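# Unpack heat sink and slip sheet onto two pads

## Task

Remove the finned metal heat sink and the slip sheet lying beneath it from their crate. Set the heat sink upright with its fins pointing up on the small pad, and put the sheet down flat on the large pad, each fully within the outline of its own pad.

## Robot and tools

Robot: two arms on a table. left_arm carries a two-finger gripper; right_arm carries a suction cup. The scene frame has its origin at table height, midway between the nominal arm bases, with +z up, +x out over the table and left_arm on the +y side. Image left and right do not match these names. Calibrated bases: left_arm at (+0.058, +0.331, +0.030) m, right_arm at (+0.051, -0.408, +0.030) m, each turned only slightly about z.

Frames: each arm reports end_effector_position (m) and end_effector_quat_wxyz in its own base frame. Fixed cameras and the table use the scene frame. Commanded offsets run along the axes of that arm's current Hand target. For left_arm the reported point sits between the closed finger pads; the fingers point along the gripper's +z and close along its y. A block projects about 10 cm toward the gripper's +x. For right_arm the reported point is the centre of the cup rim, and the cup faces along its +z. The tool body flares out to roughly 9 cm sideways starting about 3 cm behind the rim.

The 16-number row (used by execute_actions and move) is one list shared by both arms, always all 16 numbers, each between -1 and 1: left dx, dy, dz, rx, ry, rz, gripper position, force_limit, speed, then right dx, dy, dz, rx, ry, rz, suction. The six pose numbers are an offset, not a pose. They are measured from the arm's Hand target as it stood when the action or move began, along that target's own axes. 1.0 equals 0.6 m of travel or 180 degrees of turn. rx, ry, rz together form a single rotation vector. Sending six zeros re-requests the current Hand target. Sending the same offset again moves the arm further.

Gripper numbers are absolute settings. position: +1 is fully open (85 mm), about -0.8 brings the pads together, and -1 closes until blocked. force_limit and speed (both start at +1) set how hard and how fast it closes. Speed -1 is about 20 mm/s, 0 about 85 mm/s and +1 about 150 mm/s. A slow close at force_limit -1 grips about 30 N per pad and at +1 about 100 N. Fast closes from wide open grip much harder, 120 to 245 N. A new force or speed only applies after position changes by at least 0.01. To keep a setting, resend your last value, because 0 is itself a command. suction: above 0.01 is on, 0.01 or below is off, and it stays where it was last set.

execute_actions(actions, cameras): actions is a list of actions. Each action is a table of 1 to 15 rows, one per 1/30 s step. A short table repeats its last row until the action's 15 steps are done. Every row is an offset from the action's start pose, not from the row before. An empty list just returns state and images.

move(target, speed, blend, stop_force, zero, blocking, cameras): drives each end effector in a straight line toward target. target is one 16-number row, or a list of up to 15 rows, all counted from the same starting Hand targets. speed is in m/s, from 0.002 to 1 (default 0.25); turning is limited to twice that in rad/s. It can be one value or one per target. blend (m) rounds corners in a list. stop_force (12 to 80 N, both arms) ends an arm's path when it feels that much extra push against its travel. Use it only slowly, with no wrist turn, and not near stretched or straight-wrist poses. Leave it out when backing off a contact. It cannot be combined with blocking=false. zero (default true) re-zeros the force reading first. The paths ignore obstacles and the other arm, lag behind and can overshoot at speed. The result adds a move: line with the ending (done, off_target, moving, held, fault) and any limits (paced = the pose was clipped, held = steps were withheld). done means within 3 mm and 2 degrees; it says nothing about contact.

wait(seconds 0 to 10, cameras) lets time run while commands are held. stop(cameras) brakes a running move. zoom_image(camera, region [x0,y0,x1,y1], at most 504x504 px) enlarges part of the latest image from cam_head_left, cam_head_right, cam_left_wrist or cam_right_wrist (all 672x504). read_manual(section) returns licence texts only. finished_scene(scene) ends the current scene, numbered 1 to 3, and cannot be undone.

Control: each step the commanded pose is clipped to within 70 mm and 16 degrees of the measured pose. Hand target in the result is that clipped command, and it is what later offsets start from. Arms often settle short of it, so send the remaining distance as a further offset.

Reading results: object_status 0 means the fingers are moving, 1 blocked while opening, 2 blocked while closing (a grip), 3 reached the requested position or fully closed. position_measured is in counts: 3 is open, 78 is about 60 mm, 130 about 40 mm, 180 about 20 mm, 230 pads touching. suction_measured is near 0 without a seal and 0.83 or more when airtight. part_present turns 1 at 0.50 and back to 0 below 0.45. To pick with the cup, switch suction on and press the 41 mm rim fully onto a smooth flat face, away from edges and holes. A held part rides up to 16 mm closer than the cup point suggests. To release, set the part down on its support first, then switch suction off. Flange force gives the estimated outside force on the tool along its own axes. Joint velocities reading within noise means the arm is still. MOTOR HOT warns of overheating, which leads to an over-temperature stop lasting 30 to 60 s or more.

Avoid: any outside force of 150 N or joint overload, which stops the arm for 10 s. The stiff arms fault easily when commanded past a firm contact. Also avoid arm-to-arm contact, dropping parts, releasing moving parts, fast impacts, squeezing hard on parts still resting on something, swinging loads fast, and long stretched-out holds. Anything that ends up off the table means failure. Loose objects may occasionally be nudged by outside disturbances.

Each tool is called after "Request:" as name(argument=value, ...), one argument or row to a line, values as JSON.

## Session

Request:
execute_actions(
  actions=[],
)

Request:
zoom_image(
  camera="cam_head_right",
  region=[100, 270, 560, 430],
)

Scene clock: 0.00 s.
left_arm: end_effector_position=(+0.0885, -0.3702, +0.1445) position_measured=3 object_status=3 end_effector_quat_wxyz=(-0.012, +0.967, +0.124, +0.223) | right_arm: end_effector_position=(+0.7753, +0.2188, +0.3263) suction_measured=0.00 part_present=0 end_effector_quat_wxyz=(+0.349, -0.618, +0.684, +0.168)
Joint positions: left_arm=[-1.388 -0.048 -0.313 -0.465 -1.333 -1.381] | right_arm=[0.182 0.66 0.899 -0.662 -1.36 1.277]
Joint velocities: within noise
Flange force (N): no reading
Hand target: left_arm +0.0885, -0.3702, +0.1445; -0.012, +0.967, +0.124, +0.223 | right_arm +0.7753, +0.2188, +0.3263; +0.349, -0.618, +0.684, +0.168
camera_calibration:
cam_left_wrist: T_world_to_cam=[[0.196441, -0.976436, 0.0893515, -0.390334], [-0.976337, -0.203194, -0.0740193, 0.0372099], [0.0904308, -0.0726967, -0.993246, 0.236707], [0, 0, 0, 1]] pos_world=[0.0916012, -0.356367, 0.272739]
cam_right_wrist: T_world_to_cam=[[0.978198, -0.112879, 0.174318, -0.784594], [-0.0599689, -0.957159, -0.283286, 0.371897], [0.198827, 0.266657, -0.94306, 0.165844], [0, 0, 0, 1]] pos_world=[0.756817, 0.223176, 0.398523]

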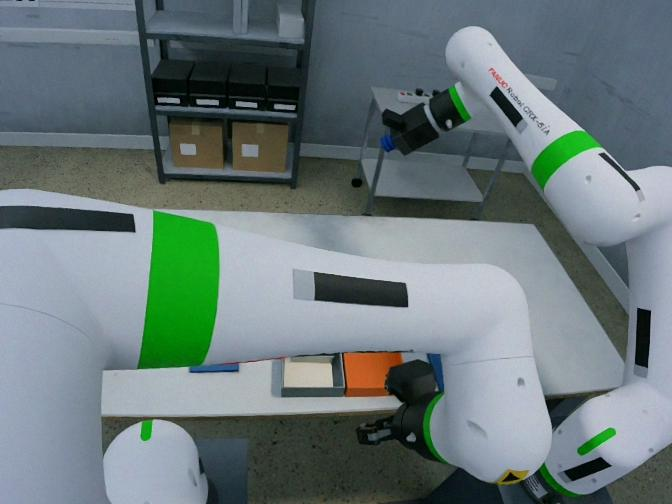

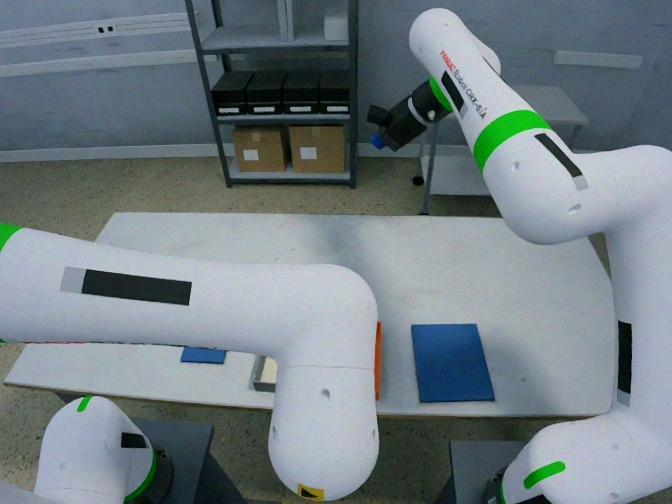

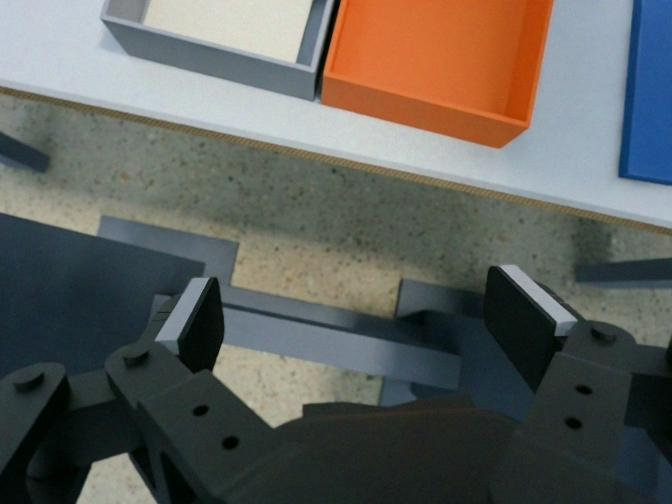

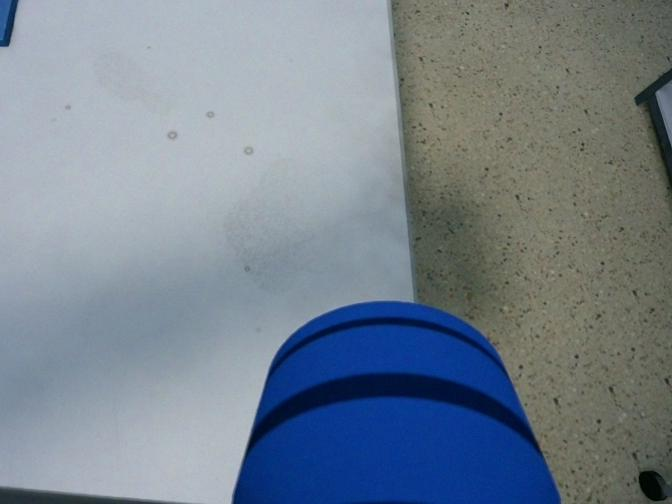

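Scaled by 1.096 from the camera's 672x504 image, which has a finer 960x720 frame.

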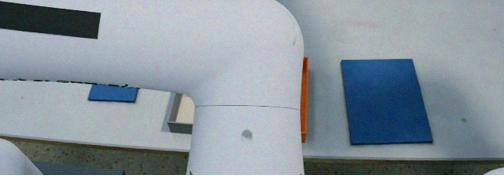

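Request:
zoom_image(
  camera="cam_head_left",
  region=[170, 330, 460, 430],
)

Scaled by 1.738 from the camera's 672x504 image, which has a finer 960x720 frame.

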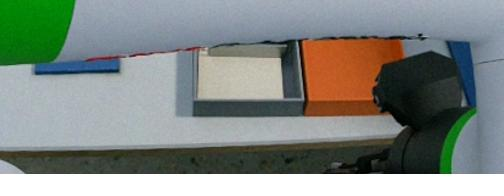

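Request:
move(
  target=[0.4247, -0.1017, 0.1353, 0.1029, -0.1147, -0.4112, 0.75, -0.8, 0, 0.0858, 0.5837, -0.2373, 0.1199, 0.2490, 0.4410, 0],
  speed=0.35,
)

Request:
zoom_image(
  camera="cam_left_wrist",
  region=[130, 30, 550, 330],
)

Request:
zoom_image(
  camera="cam_head_right",
  region=[230, 300, 400, 410],
)

Scene clock: 6.57 s.
left_arm: end_effector_position=(+0.3301, -0.2451, +0.1803) position_measured=35 object_status=3 end_effector_quat_wxyz=(+0.000, +0.707, +0.707, +0.000) | right_arm: end_effector_position=(+0.4000, +0.1503, +0.3199) suction_measured=0.00 part_present=0 end_effector_quat_wxyz=(+0.000, +0.000, +1.000, +0.000)
Joint positions: left_arm=[-0.318 -0.068 -0.305 -0.001 -1.333 -1.253] | right_arm=[0.669 -0.055 -0.007 0.001 -1.618 -0.67]
Joint velocities: within noise
Flange force (N): left_arm=[0.0 3.0 0.1] | right_arm=[6.2 -3.0 6.7]
Hand target: left_arm +0.3300, -0.2452, +0.1803; +0.000, +0.707, +0.707, +0.000 | right_arm +0.4000, +0.1503, +0.3199; +0.000, +0.000, +1.000, +0.000
Off the commanded pose: left_arm 0.000 m, 0 deg | right_arm 0.000 m, 0 deg.
move: done
camera_calibration:
cam_left_wrist: T_world_to_cam=[[0.997078, -0.0190149, 0.0739871, -0.345619], [-0.0449583, -0.929096, 0.367095, -0.263814], [0.0617608, -0.369349, -0.927236, 0.184463], [0, 0, 0, 1]] pos_world=[0.321355, -0.183549, 0.293457]
cam_right_wrist: T_world_to_cam=[[0.0291203, -0.997264, -0.0679398, 0.165937], [-0.891158, -0.0566881, 0.450137, 0.24442], [-0.452757, 0.047437, -0.890371, 0.529388], [0, 0, 0, 1]] pos_world=[0.452669, 0.154226, 0.372603]

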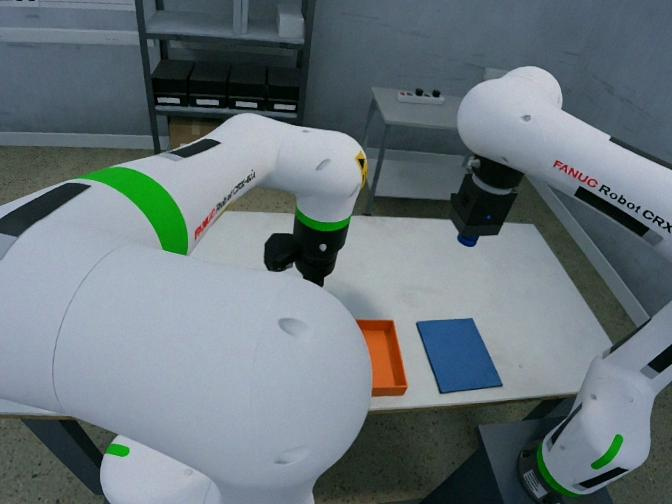

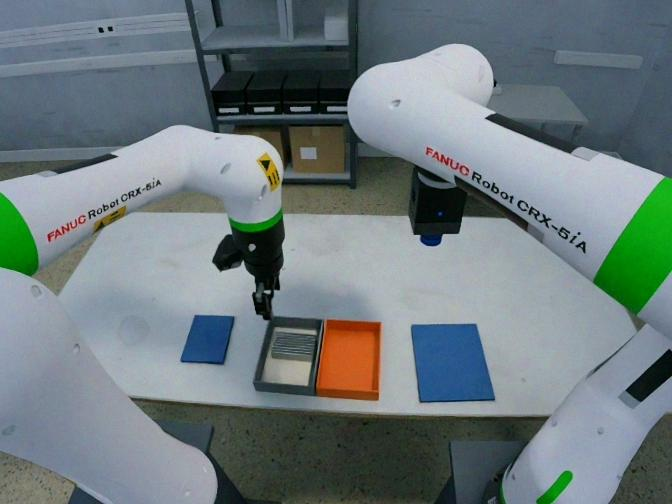

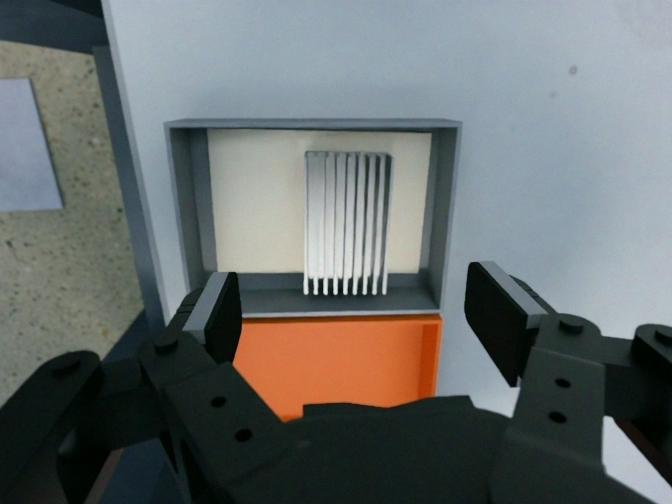

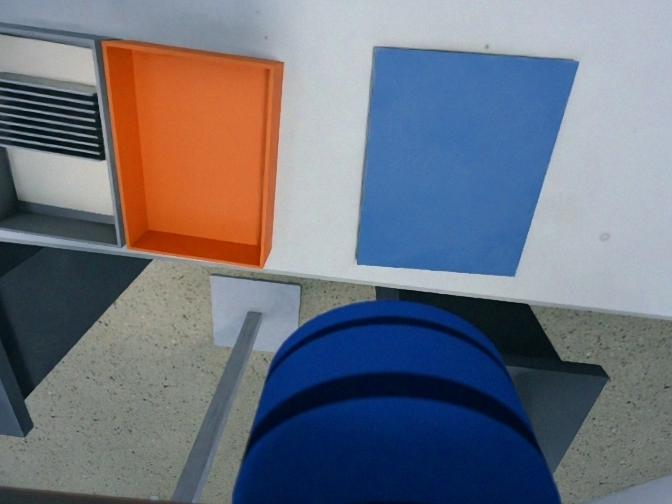

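Scaled by 1.200 from the camera's 672x504 image, which has a finer 960x720 frame.

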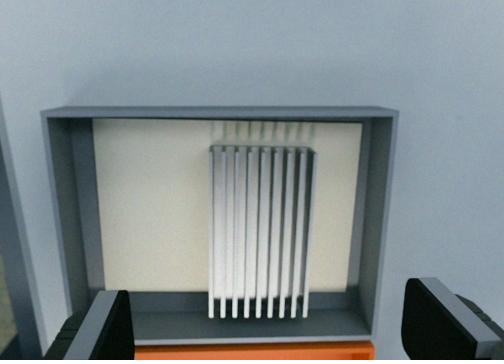

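Scaled by 2.965 from the camera's 672x504 image, which has a finer 960x720 frame.

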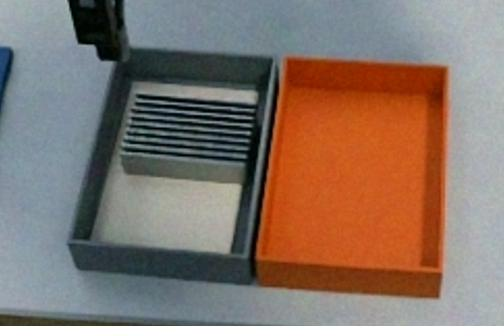

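Request:
move(
  target=[-0.048, 0.021, 0.2505, 0, 0, 0.0128, 0.75, -0.8, 0, 0, 0, 0, 0, 0, 0, 0],
  speed=0.2,
  cameras=["cam_left_wrist", "cam_head_right"],
)

Request:
zoom_image(
  camera="cam_left_wrist",
  region=[150, 100, 550, 450],
)

Scene clock: 9.30 s.
left_arm: end_effector_position=(+0.3426, -0.2737, +0.0299) position_measured=35 object_status=3 end_effector_quat_wxyz=(+0.000, +0.721, +0.692, +0.000) | right_arm: end_effector_position=(+0.4000, +0.1503, +0.3199) suction_measured=0.00 part_present=0 end_effector_quat_wxyz=(+0.000, +0.000, +1.000, +0.000)
Joint positions: left_arm=[-0.374 0.164 -0.448 -0.001 -0.959 -1.237] | right_arm=[0.669 -0.055 -0.007 0.001 -1.618 -0.67]
Joint velocities: within noise
Flange force (N): left_arm=[0.9 1.3 1.0] | right_arm=[4.8 -2.6 6.4]
Hand target: left_arm +0.3427, -0.2738, +0.0300; +0.000, +0.721, +0.692, +0.000 | right_arm +0.4000, +0.1503, +0.3199; +0.000, +0.000, +1.000, +0.000
Off the commanded pose: left_arm 0.000 m, 0 deg | right_arm 0.000 m, 0 deg.
move: done
camera_calibration:
cam_left_wrist: T_world_to_cam=[[0.995507, -0.0592736, 0.0738383, -0.357973], [-0.0823831, -0.926618, 0.366868, -0.22118], [0.0466743, -0.371303, -0.927338, 0.03826], [0, 0, 0, 1]] pos_world=[0.336358, -0.211962, 0.143056]
Images, in order (width x height): cam_head_right 672x504, cam_left_wrist 672x504.

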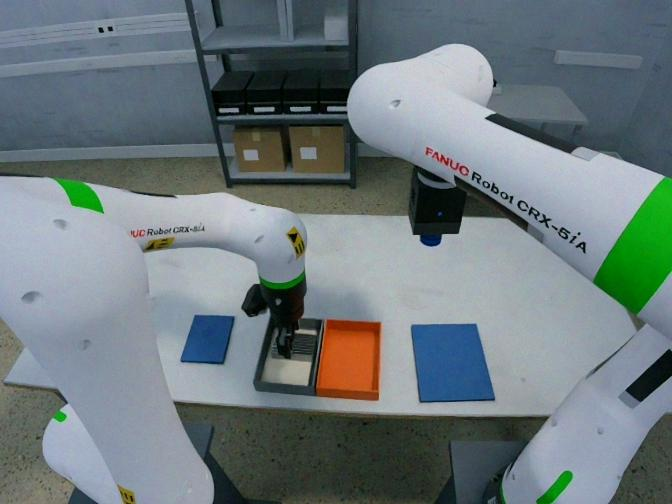

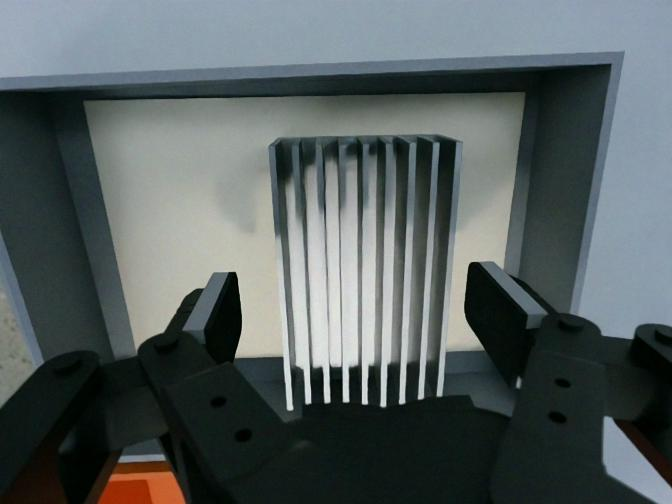

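Scaled by 1.260 from the camera's 672x504 image, which has a finer 960x720 frame.

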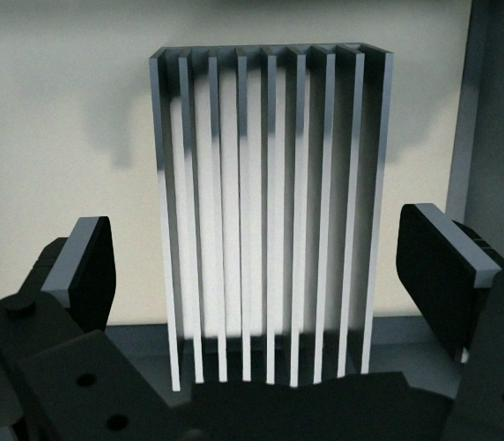

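Request:
move(
  target=[
    [-0.003, 0.0072, 0.0433, 0, 0, 0, 0.75, -0.8, 0, 0, 0, 0, 0, 0, 0, 0],
    [-0.003, 0.0072, 0.0433, 0, 0, 0, -1, -0.7, -1, 0, 0, 0, 0, 0, 0, 0],
  ],
  speed=0.08,
  cameras=["cam_left_wrist", "cam_head_right"],
)

Request:
zoom_image(
  camera="cam_left_wrist",
  region=[150, 100, 550, 450],
)

Scene clock: 12.53 s.
left_arm: end_effector_position=(+0.3469, -0.2758, +0.0040) position_measured=78 object_status=0 end_effector_quat_wxyz=(+0.000, +0.721, +0.692, +0.000) | right_arm: end_effector_position=(+0.4000, +0.1503, +0.3199) suction_measured=0.00 part_present=0 end_effector_quat_wxyz=(+0.000, +0.000, +1.000, +0.000)
Joint positions: left_arm=[-0.375 0.217 -0.458 -0.001 -0.895 -1.236] | right_arm=[0.669 -0.055 -0.007 0.001 -1.618 -0.67]
Joint velocities: within noise
Flange force (N): left_arm=[0.0 2.5 -6.2] | right_arm=[4.2 -2.0 6.2]
Hand target: left_arm +0.3469, -0.2758, +0.0040; +0.000, +0.721, +0.692, +0.000 | right_arm +0.4000, +0.1503, +0.3199; +0.000, +0.000, +1.000, +0.000
Off the commanded pose: left_arm 0.000 m, 0 deg | right_arm 0.000 m, 0 deg.
move: done
camera_calibration:
cam_left_wrist: T_world_to_cam=[[0.995511, -0.0591335, 0.0739035, -0.360432], [-0.0822829, -0.92658, 0.366986, -0.21318], [0.0467763, -0.37142, -0.927286, 0.0131405], [0, 0, 0, 1]] pos_world=[0.340658, -0.213962, 0.117056]
Images, in order (width x height): cam_head_right 672x504, cam_left_wrist 672x504.

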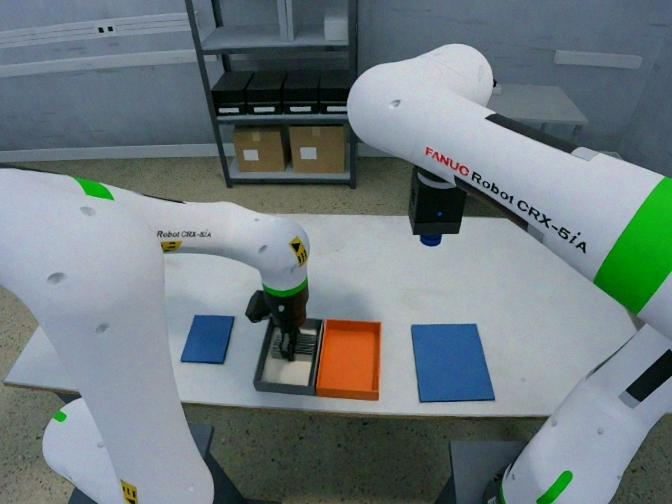

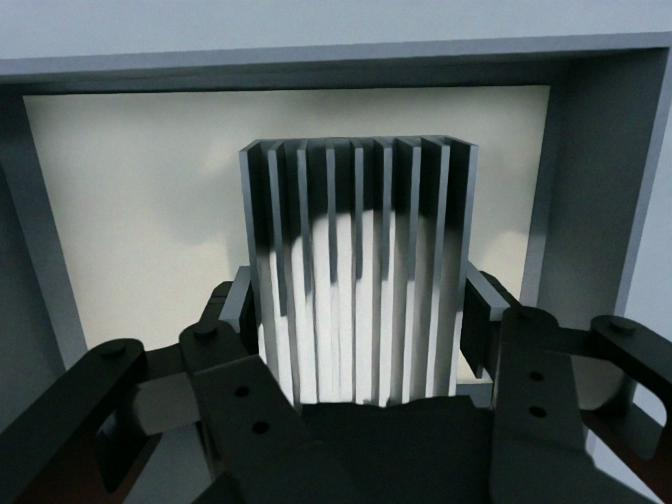

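Scaled by 1.260 from the camera's 672x504 image, which has a finer 960x720 frame.

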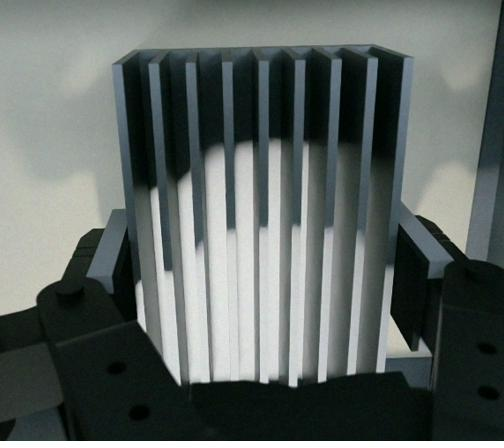

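Request:
move(
  target=[
    [0, 0, -0.2433, 0, 0, 0, -1, -0.7, -1, 0, 0, 0, 0, 0, 0, 0],
    [0.3969, 0.0183, -0.2433, 0, 0, -0.5317, -1, -0.7, -1, 0.0308, 0.5257, 0.2832, 0, 0, 0.036, 0],
  ],
  speed=[0.15, 0.35],
  blend=[0.03, 0],
)

Request:
zoom_image(
  camera="cam_left_wrist",
  region=[150, 20, 550, 420],
)

Scene clock: 18.70 s.
left_arm: end_effector_position=(+0.3675, -0.0386, +0.1502) position_measured=78 object_status=2 end_effector_quat_wxyz=(+0.000, -0.029, +1.000, +0.000) | right_arm: end_effector_position=(+0.3818, +0.4658, +0.1500) suction_measured=0.00 part_present=0 end_effector_quat_wxyz=(+0.000, +0.057, +0.998, +0.000)
Joint positions: left_arm=[0.255 -0.159 -0.459 0 -1.27 -0.196] | right_arm=[1.102 0.435 0.172 0.001 -1.307 -1.216]
Joint velocities: within noise
Flange force (N): left_arm=[-3.1 1.8 2.6] | right_arm=[0.6 -8.3 3.5]
Hand target: left_arm +0.3676, -0.0384, +0.1502; +0.000, -0.029, +1.000, +0.000 | right_arm +0.3819, +0.4657, +0.1499; +0.000, +0.057, +0.998, +0.000
Off the commanded pose: left_arm 0.000 m, 0 deg | right_arm 0.000 m, 0 deg.
move: done
camera_calibration:
cam_left_wrist: T_world_to_cam=[[-0.0402646, 0.996432, 0.0741722, 0.0435489], [0.929686, 0.0101586, 0.368212, -0.381311], [0.366145, 0.0837828, -0.926778, 0.135941], [0, 0, 0, 1]] pos_world=[0.306479, -0.0509094, 0.26316]
cam_right_wrist: T_world_to_cam=[[-0.0833543, -0.994185, -0.0681749, 0.511152], [-0.891966, 0.0439284, 0.449963, 0.276096], [-0.444352, 0.0983161, -0.890441, 0.328025], [0, 0, 0, 1]] pos_world=[0.434633, 0.463801, 0.202702]

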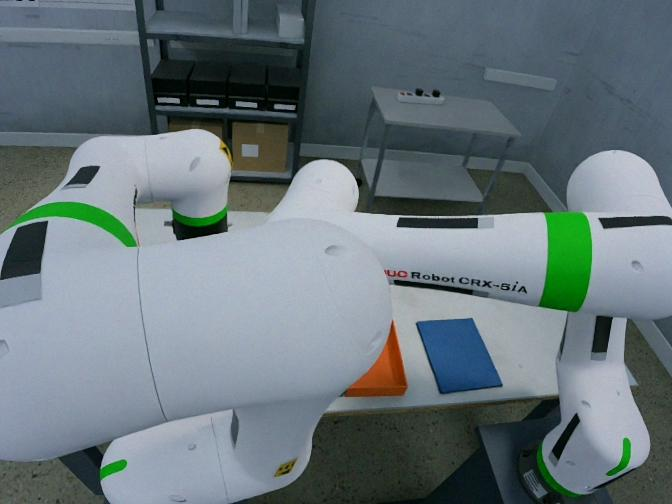

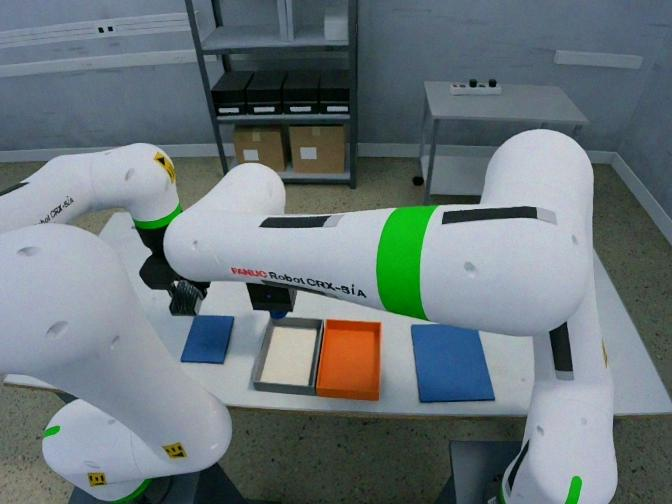

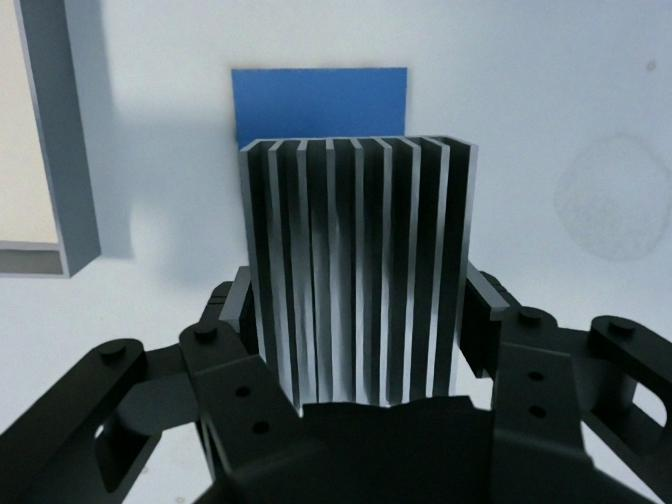

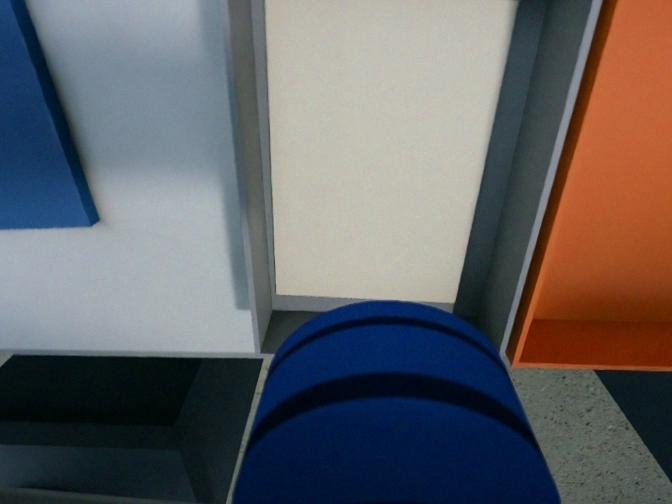

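Scaled by 1.260 from the camera's 672x504 image, which has a finer 960x720 frame.

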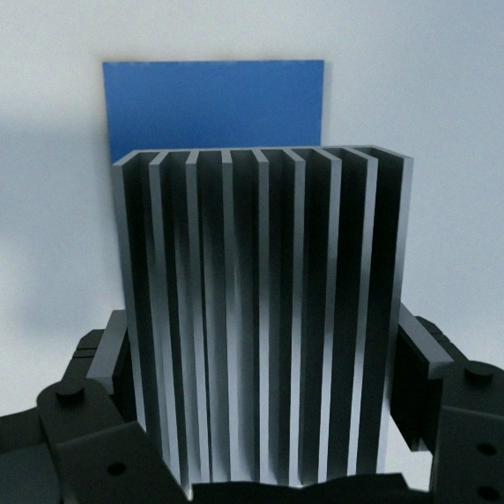

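Request:
move(
  target=[0.0103, -0.002, 0.167, 0, 0, 0, -1, -0.7, -1, 0.0225, 0.008, 0.2415, 0, 0, 0, 0],
  speed=0.15,
)

Request:
zoom_image(
  camera="cam_head_right",
  region=[170, 290, 340, 410],
)

Scene clock: 22.20 s.
left_arm: end_effector_position=(+0.3615, -0.0398, +0.0500) position_measured=78 object_status=2 end_effector_quat_wxyz=(+0.000, -0.029, +1.000, +0.001) | right_arm: end_effector_position=(+0.3691, +0.4719, +0.0050) suction_measured=0.00 part_present=0 end_effector_quat_wxyz=(+0.000, +0.057, +0.998, +0.000)
Joint positions: left_arm=[0.255 -0.055 -0.624 -0.001 -1.001 -0.196] | right_arm=[1.126 0.571 0.006 0.001 -1.006 -1.24]
Joint velocities: within noise
Flange force (N): left_arm=[-3.7 1.0 3.5] | right_arm=[3.9 -5.9 0.8]
Hand target: left_arm +0.3615, -0.0399, +0.0500; +0.000, -0.029, +1.000, +0.000 | right_arm +0.3691, +0.4720, +0.0050; +0.000, +0.057, +0.998, +0.000
Off the commanded pose: left_arm 0.000 m, 0 deg | right_arm 0.000 m, 0 deg.
move: done
camera_calibration:
cam_left_wrist: T_world_to_cam=[[-0.0402652, 0.996393, 0.0747022, 0.0519372], [0.929657, 0.00995651, 0.368292, -0.338878], [0.36622, 0.0842768, -0.926704, 0.0454686], [0, 0, 0, 1]] pos_world=[0.30048, -0.0522078, 0.163062]
cam_right_wrist: T_world_to_cam=[[-0.0835855, -0.994182, -0.067937, 0.506355], [-0.891902, 0.0442317, 0.45006, 0.329569], [-0.444437, 0.0982116, -0.89041, 0.192752], [0, 0, 0, 1]] pos_world=[0.421933, 0.469902, 0.0577027]

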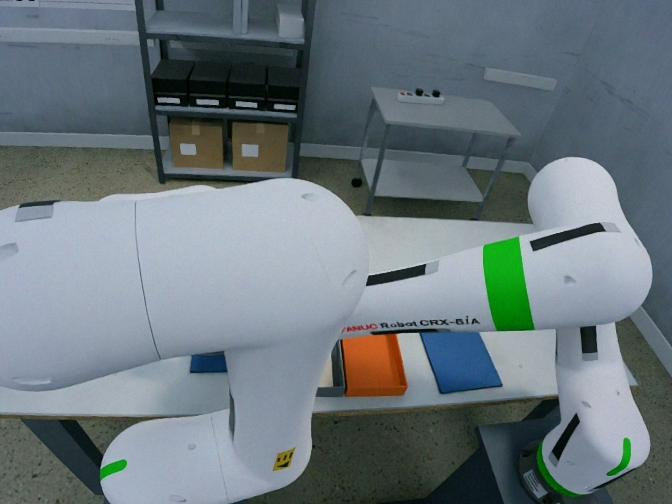

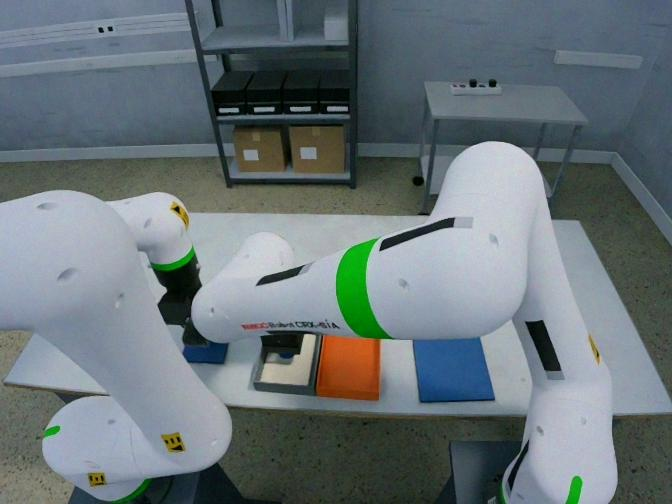

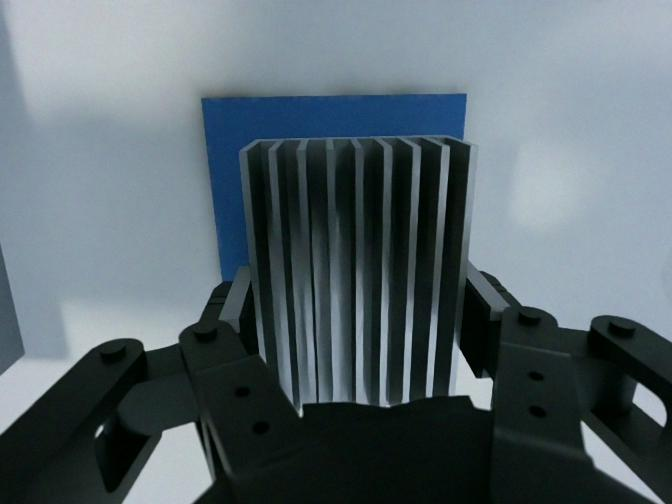

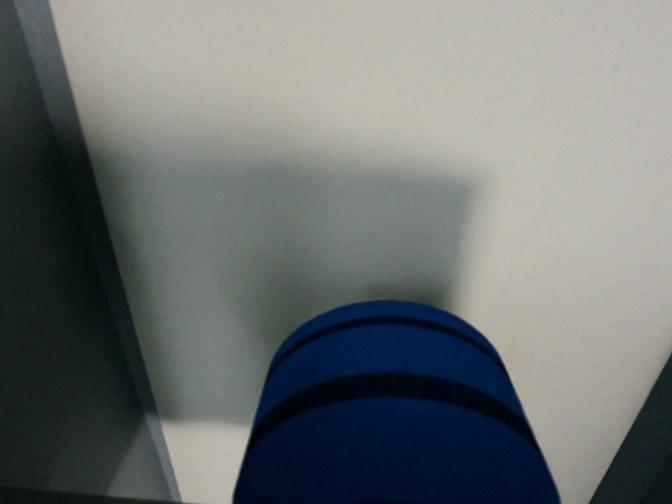

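Scaled by 2.965 from the camera's 672x504 image, which has a finer 960x720 frame.

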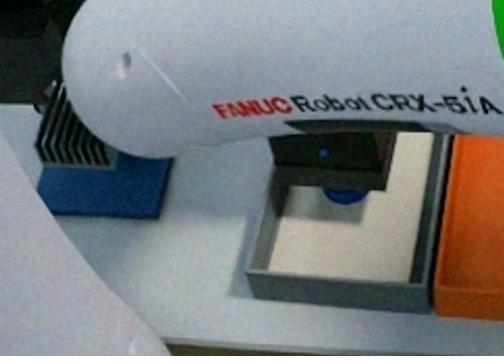

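Request:
execute_actions(
  actions=[],
  cameras=["cam_left_wrist"],
)

Scene clock: 24.13 s.
left_arm: end_effector_position=(+0.3615, -0.0399, +0.0500) position_measured=78 object_status=2 end_effector_quat_wxyz=(+0.000, -0.029, +1.000, +0.000) | right_arm: end_effector_position=(+0.3691, +0.4720, +0.0050) suction_measured=0.00 part_present=0 end_effector_quat_wxyz=(+0.000, +0.057, +0.998, +0.000)
Joint positions: left_arm=[0.255 -0.055 -0.624 -0.001 -1.001 -0.196] | right_arm=[1.126 0.571 0.006 0.001 -1.006 -1.24]
Joint velocities: within noise
Flange force (N): left_arm=[-3.1 1.9 3.1] | right_arm=[2.8 -6.6 1.2]
Hand target: left_arm +0.3615, -0.0399, +0.0500; +0.000, -0.029, +1.000, +0.000 | right_arm +0.3691, +0.4720, +0.0050; +0.000, +0.057, +0.998, +0.000
Off the commanded pose: left_arm 0.000 m, 0 deg | right_arm 0.000 m, 0 deg.
camera_calibration:
cam_left_wrist: T_world_to_cam=[[-0.0401877, 0.996409, 0.074519, 0.0520526], [0.929658, 0.00995197, 0.36829, -0.33884], [0.366226, 0.0840779, -0.92672, 0.0453741], [0, 0, 0, 1]] pos_world=[0.30048, -0.0523085, 0.162962]
Images, in order (width x height): cam_left_wrist 672x504.

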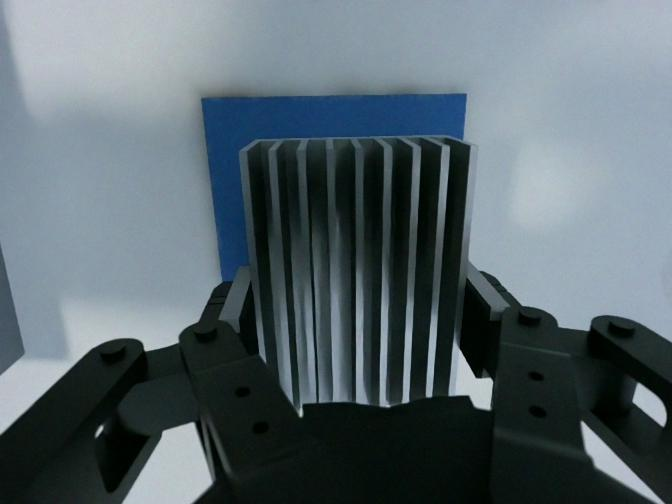

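Request:
move(
  target=[-0.0107,-0.0026,0.0533,0,0,0.0017,-1,-0.7,-1,0,0,0.0558,0,0,0,1],
  speed=0.02,
  stop_force=12,
  cameras=["cam_left_wrist","cam_right_wrist"],
)

Scene clock: 27.90 s.
left_arm: end_effector_position=(+0.3680, -0.0411, +0.0180) position_measured=78 object_status=2 end_effector_quat_wxyz=(+0.000, -0.027, +1.000, +0.000) | right_arm: end_effector_position=(+0.3691, +0.4720, -0.0284) suction_measured=0.90 part_present=1 end_effector_quat_wxyz=(+0.000, +0.057, +0.998, +0.000)
Joint positions: left_arm=[0.247 0.019 -0.644 -0.001 -0.908 -0.193] | right_arm=[1.126 0.617 -0.012 0.001 -0.942 -1.241]
Joint velocities: within noise
Flange force (N): left_arm=[-3.3 0.9 3.6] | right_arm=[3.2 -7.1 -4.5]
Hand target: left_arm +0.3681, -0.0410, +0.0180; +0.000, -0.027, +1.000, +0.000 | right_arm +0.3691, +0.4720, -0.0284; +0.000, +0.057, +0.998, +0.000
Off the commanded pose: left_arm 0.000 m, 0 deg | right_arm 0.000 m, 0 deg.
move: done
camera_calibration:
cam_left_wrist: T_world_to_cam=[[-0.03491, 0.996614, 0.074439, 0.0538982], [0.92971, 0.00506065, 0.368257, -0.333319], [0.366634, 0.0820625, -0.926739, 0.0133006], [0, 0, 0, 1]] pos_world=[0.306896, -0.0531204, 0.131061]
cam_right_wrist: T_world_to_cam=[[-0.08363, -0.994172, -0.0680253, 0.504096], [-0.8919, 0.0442316, 0.450064, 0.344645], [-0.444432, 0.0983107, -0.890401, 0.162874], [0, 0, 0, 1]] pos_world=[0.421933, 0.469902, 0.0242026]
Images, in order (width x height): cam_left_wrist 672x504, cam_right_wrist 672x504.

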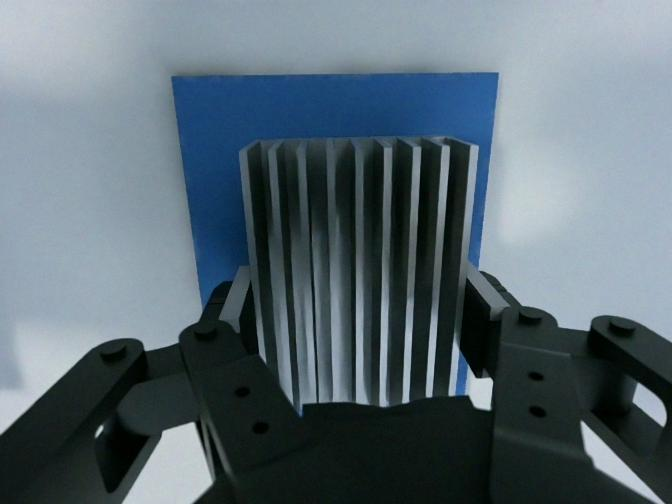

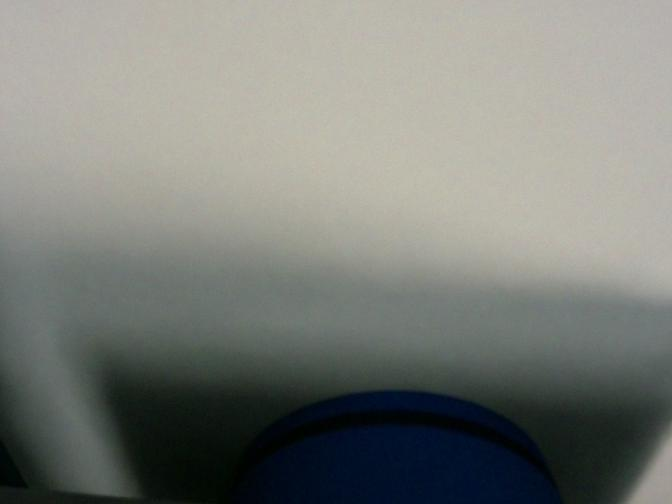

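Request:
move(
  target=[
    [-0.002,-0.0035,0.006,0,0,0.001,-1,-0.7,-1,0,0,-0.25,0,0,0,1],
    [-0.002,-0.0035,0.018,0,0,0.0015,-1,-0.7,-1,-0.0441,-0.6648,-0.25,0,0,-0.027,1],
    [-0.002,-0.0035,0.0242,0,0,0.0015,-1,-0.7,-1,-0.0441,-0.6648,-0.0807,0,0,-0.027,1],
  ],
  speed=[0.12,0.22,0.12],
  blend=[0.02,0.03,0],
)

Scene clock: 34.73 s.
left_arm: end_effector_position=(+0.3694, -0.0431, +0.0035) position_measured=78 object_status=2 end_effector_quat_wxyz=(+0.000, -0.024, +1.000, +0.000) | right_arm: end_effector_position=(+0.3500, +0.0727, +0.0201) suction_measured=0.90 part_present=1 end_effector_quat_wxyz=(+0.000, +0.015, +1.000, +0.000)
Joint positions: left_arm=[0.24 0.051 -0.654 -0.001 -0.866 -0.191] | right_arm=[0.577 0.016 -0.693 0.001 -0.861 -0.607]
Joint velocities: within noise
Flange force (N): left_arm=[0.9 8.4 -30.0] | right_arm=[5.3 -1.7 1.7]
Hand target: left_arm +0.3694, -0.0431, +0.0035; +0.000, -0.024, +1.000, +0.000 | right_arm +0.3500, +0.0727, +0.0201; +0.000, +0.015, +1.000, +0.000
Off the commanded pose: left_arm 0.000 m, 0 deg | right_arm 0.000 m, 0 deg.
move: done
camera_calibration:
cam_left_wrist: T_world_to_cam=[[-0.030151, 0.996759, 0.0745841, 0.0552594], [0.929724, 0.00056791, 0.368257, -0.329407], [0.367021, 0.0804459, -0.926728, -0.000780201], [0, 0, 0, 1]] pos_world=[0.30821, -0.0548304, 0.116462]
cam_right_wrist: T_world_to_cam=[[0.000829013, -0.997682, -0.068048, 0.0796066], [-0.892433, -0.0314399, 0.450083, 0.32912], [-0.451179, 0.0603552, -0.89039, 0.241935], [0, 0, 0, 1]] pos_world=[0.402808, 0.0751676, 0.0727025]

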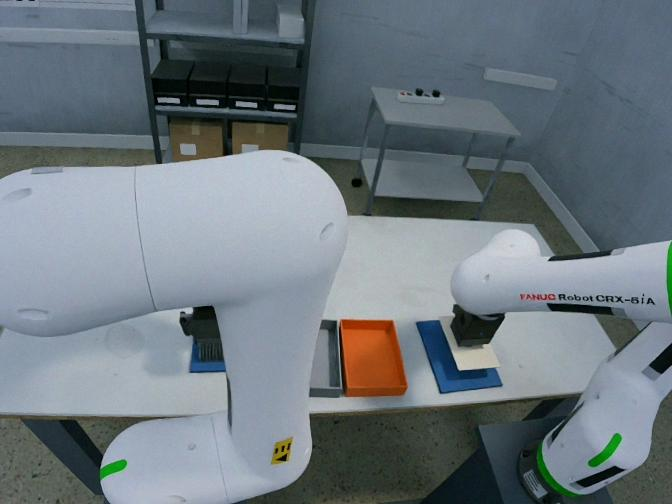

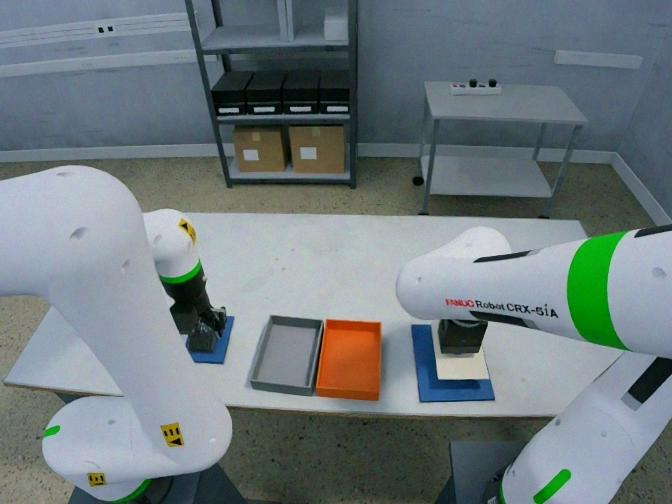

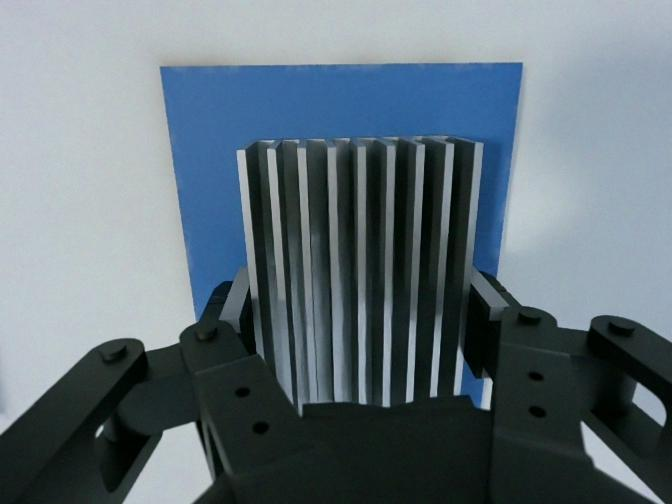

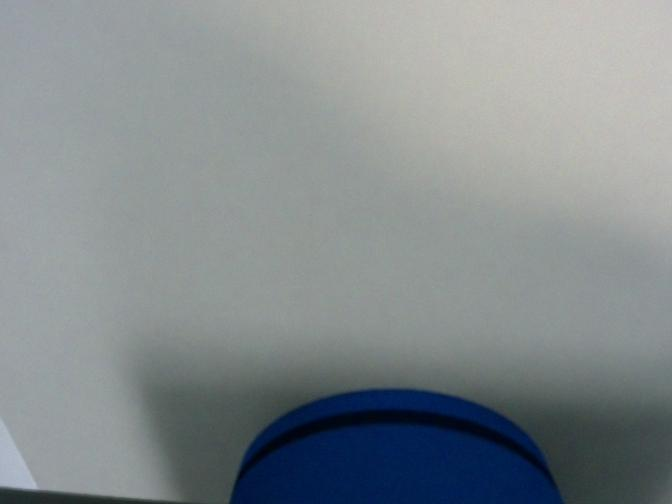

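Request:
move(
  target=[
    [0,0,-0.0015,0,0,0,0.7,-0.7,-0.8,0,0,0,0,0,0,1],
    [0,0,-0.2,0,0,0,0.7,-0.7,-0.8,0,0,0,0,0,0,1],
  ],
  speed=[0.02,0.12],
  cameras=["cam_left_wrist","cam_head_right","cam_head_left"],
)

Request:
zoom_image(
  camera="cam_head_right",
  region=[390, 290, 530, 420],
)

Request:
zoom_image(
  camera="cam_head_left",
  region=[400, 290, 540, 420],
)

Scene clock: 39.13 s.
left_arm: end_effector_position=(+0.3693, -0.0433, +0.1235) position_measured=41 object_status=3 end_effector_quat_wxyz=(+0.000, -0.024, +1.000, +0.000) | right_arm: end_effector_position=(+0.3500, +0.0727, +0.0201) suction_measured=0.90 part_present=1 end_effector_quat_wxyz=(+0.000, +0.015, +1.000, +0.000)
Joint positions: left_arm=[0.24 -0.128 -0.499 -0.001 -1.2 -0.191] | right_arm=[0.577 0.016 -0.693 0.001 -0.861 -0.607]
Joint velocities: within noise
Flange force (N): left_arm=[-4.5 1.0 -0.3] | right_arm=[4.7 -2.4 1.5]
Hand target: left_arm +0.3693, -0.0432, +0.1235; +0.000, -0.024, +1.000, +0.000 | right_arm +0.3500, +0.0727, +0.0201; +0.000, +0.015, +1.000, +0.000
Off the commanded pose: left_arm 0.000 m, 0 deg | right_arm 0.000 m, 0 deg.
move: done
camera_calibration:
cam_left_wrist: T_world_to_cam=[[-0.0301715, 0.996775, 0.0743624, 0.0465585], [0.929722, 0.000668366, 0.368262, -0.373536], [0.367025, 0.0802473, -0.926743, 0.110564], [0, 0, 0, 1]] pos_world=[0.30811, -0.0550311, 0.236561]
Images, in order (width x height): cam_head_left 672x504, cam_head_right 672x504, cam_left_wrist 672x504.

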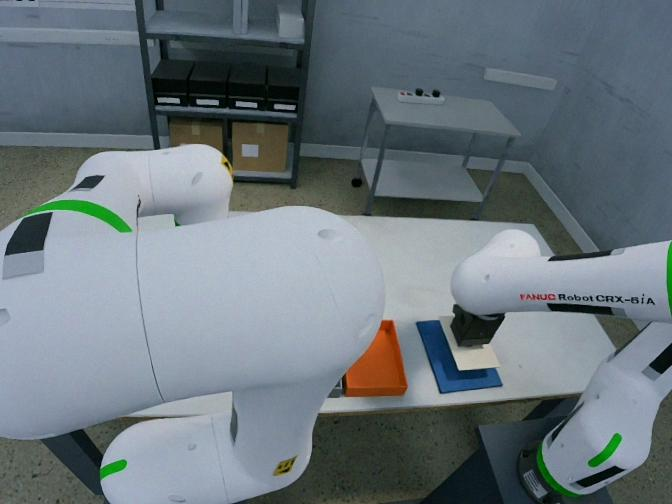

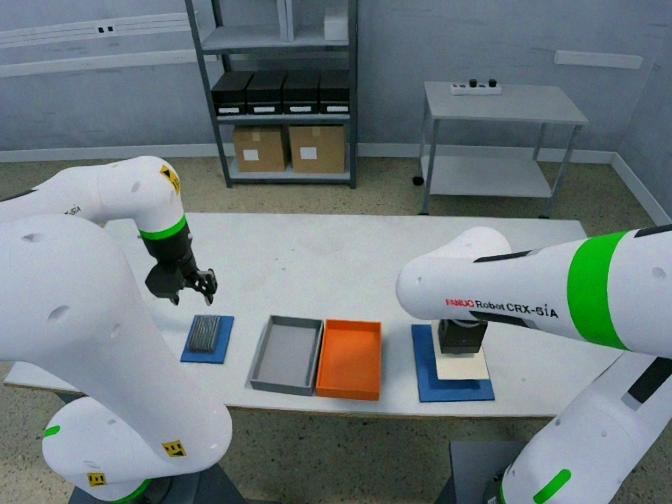

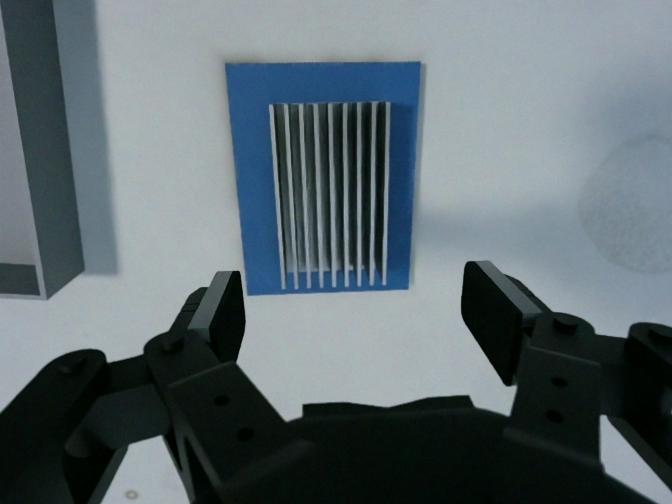

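Scaled by 3.600 from the camera's 672x504 image, which has a finer 960x720 frame.

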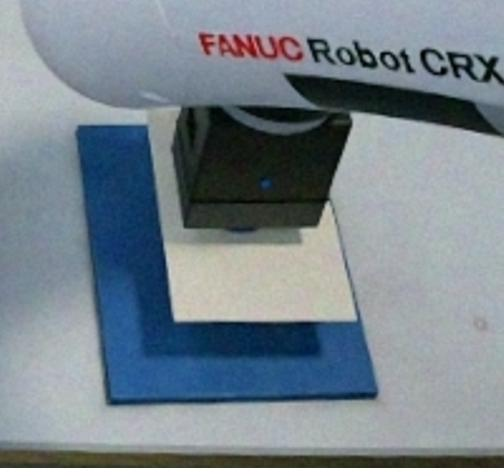

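Scaled by 3.600 from the camera's 672x504 image, which has a finer 960x720 frame.

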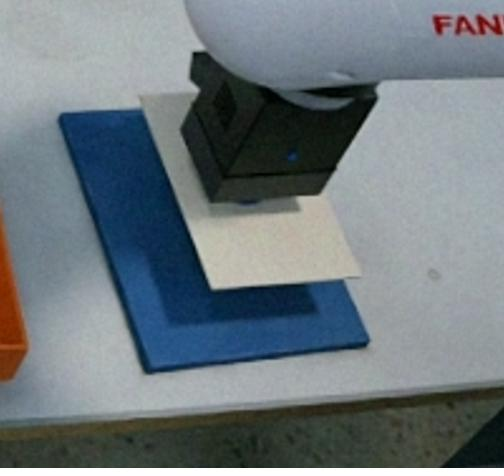

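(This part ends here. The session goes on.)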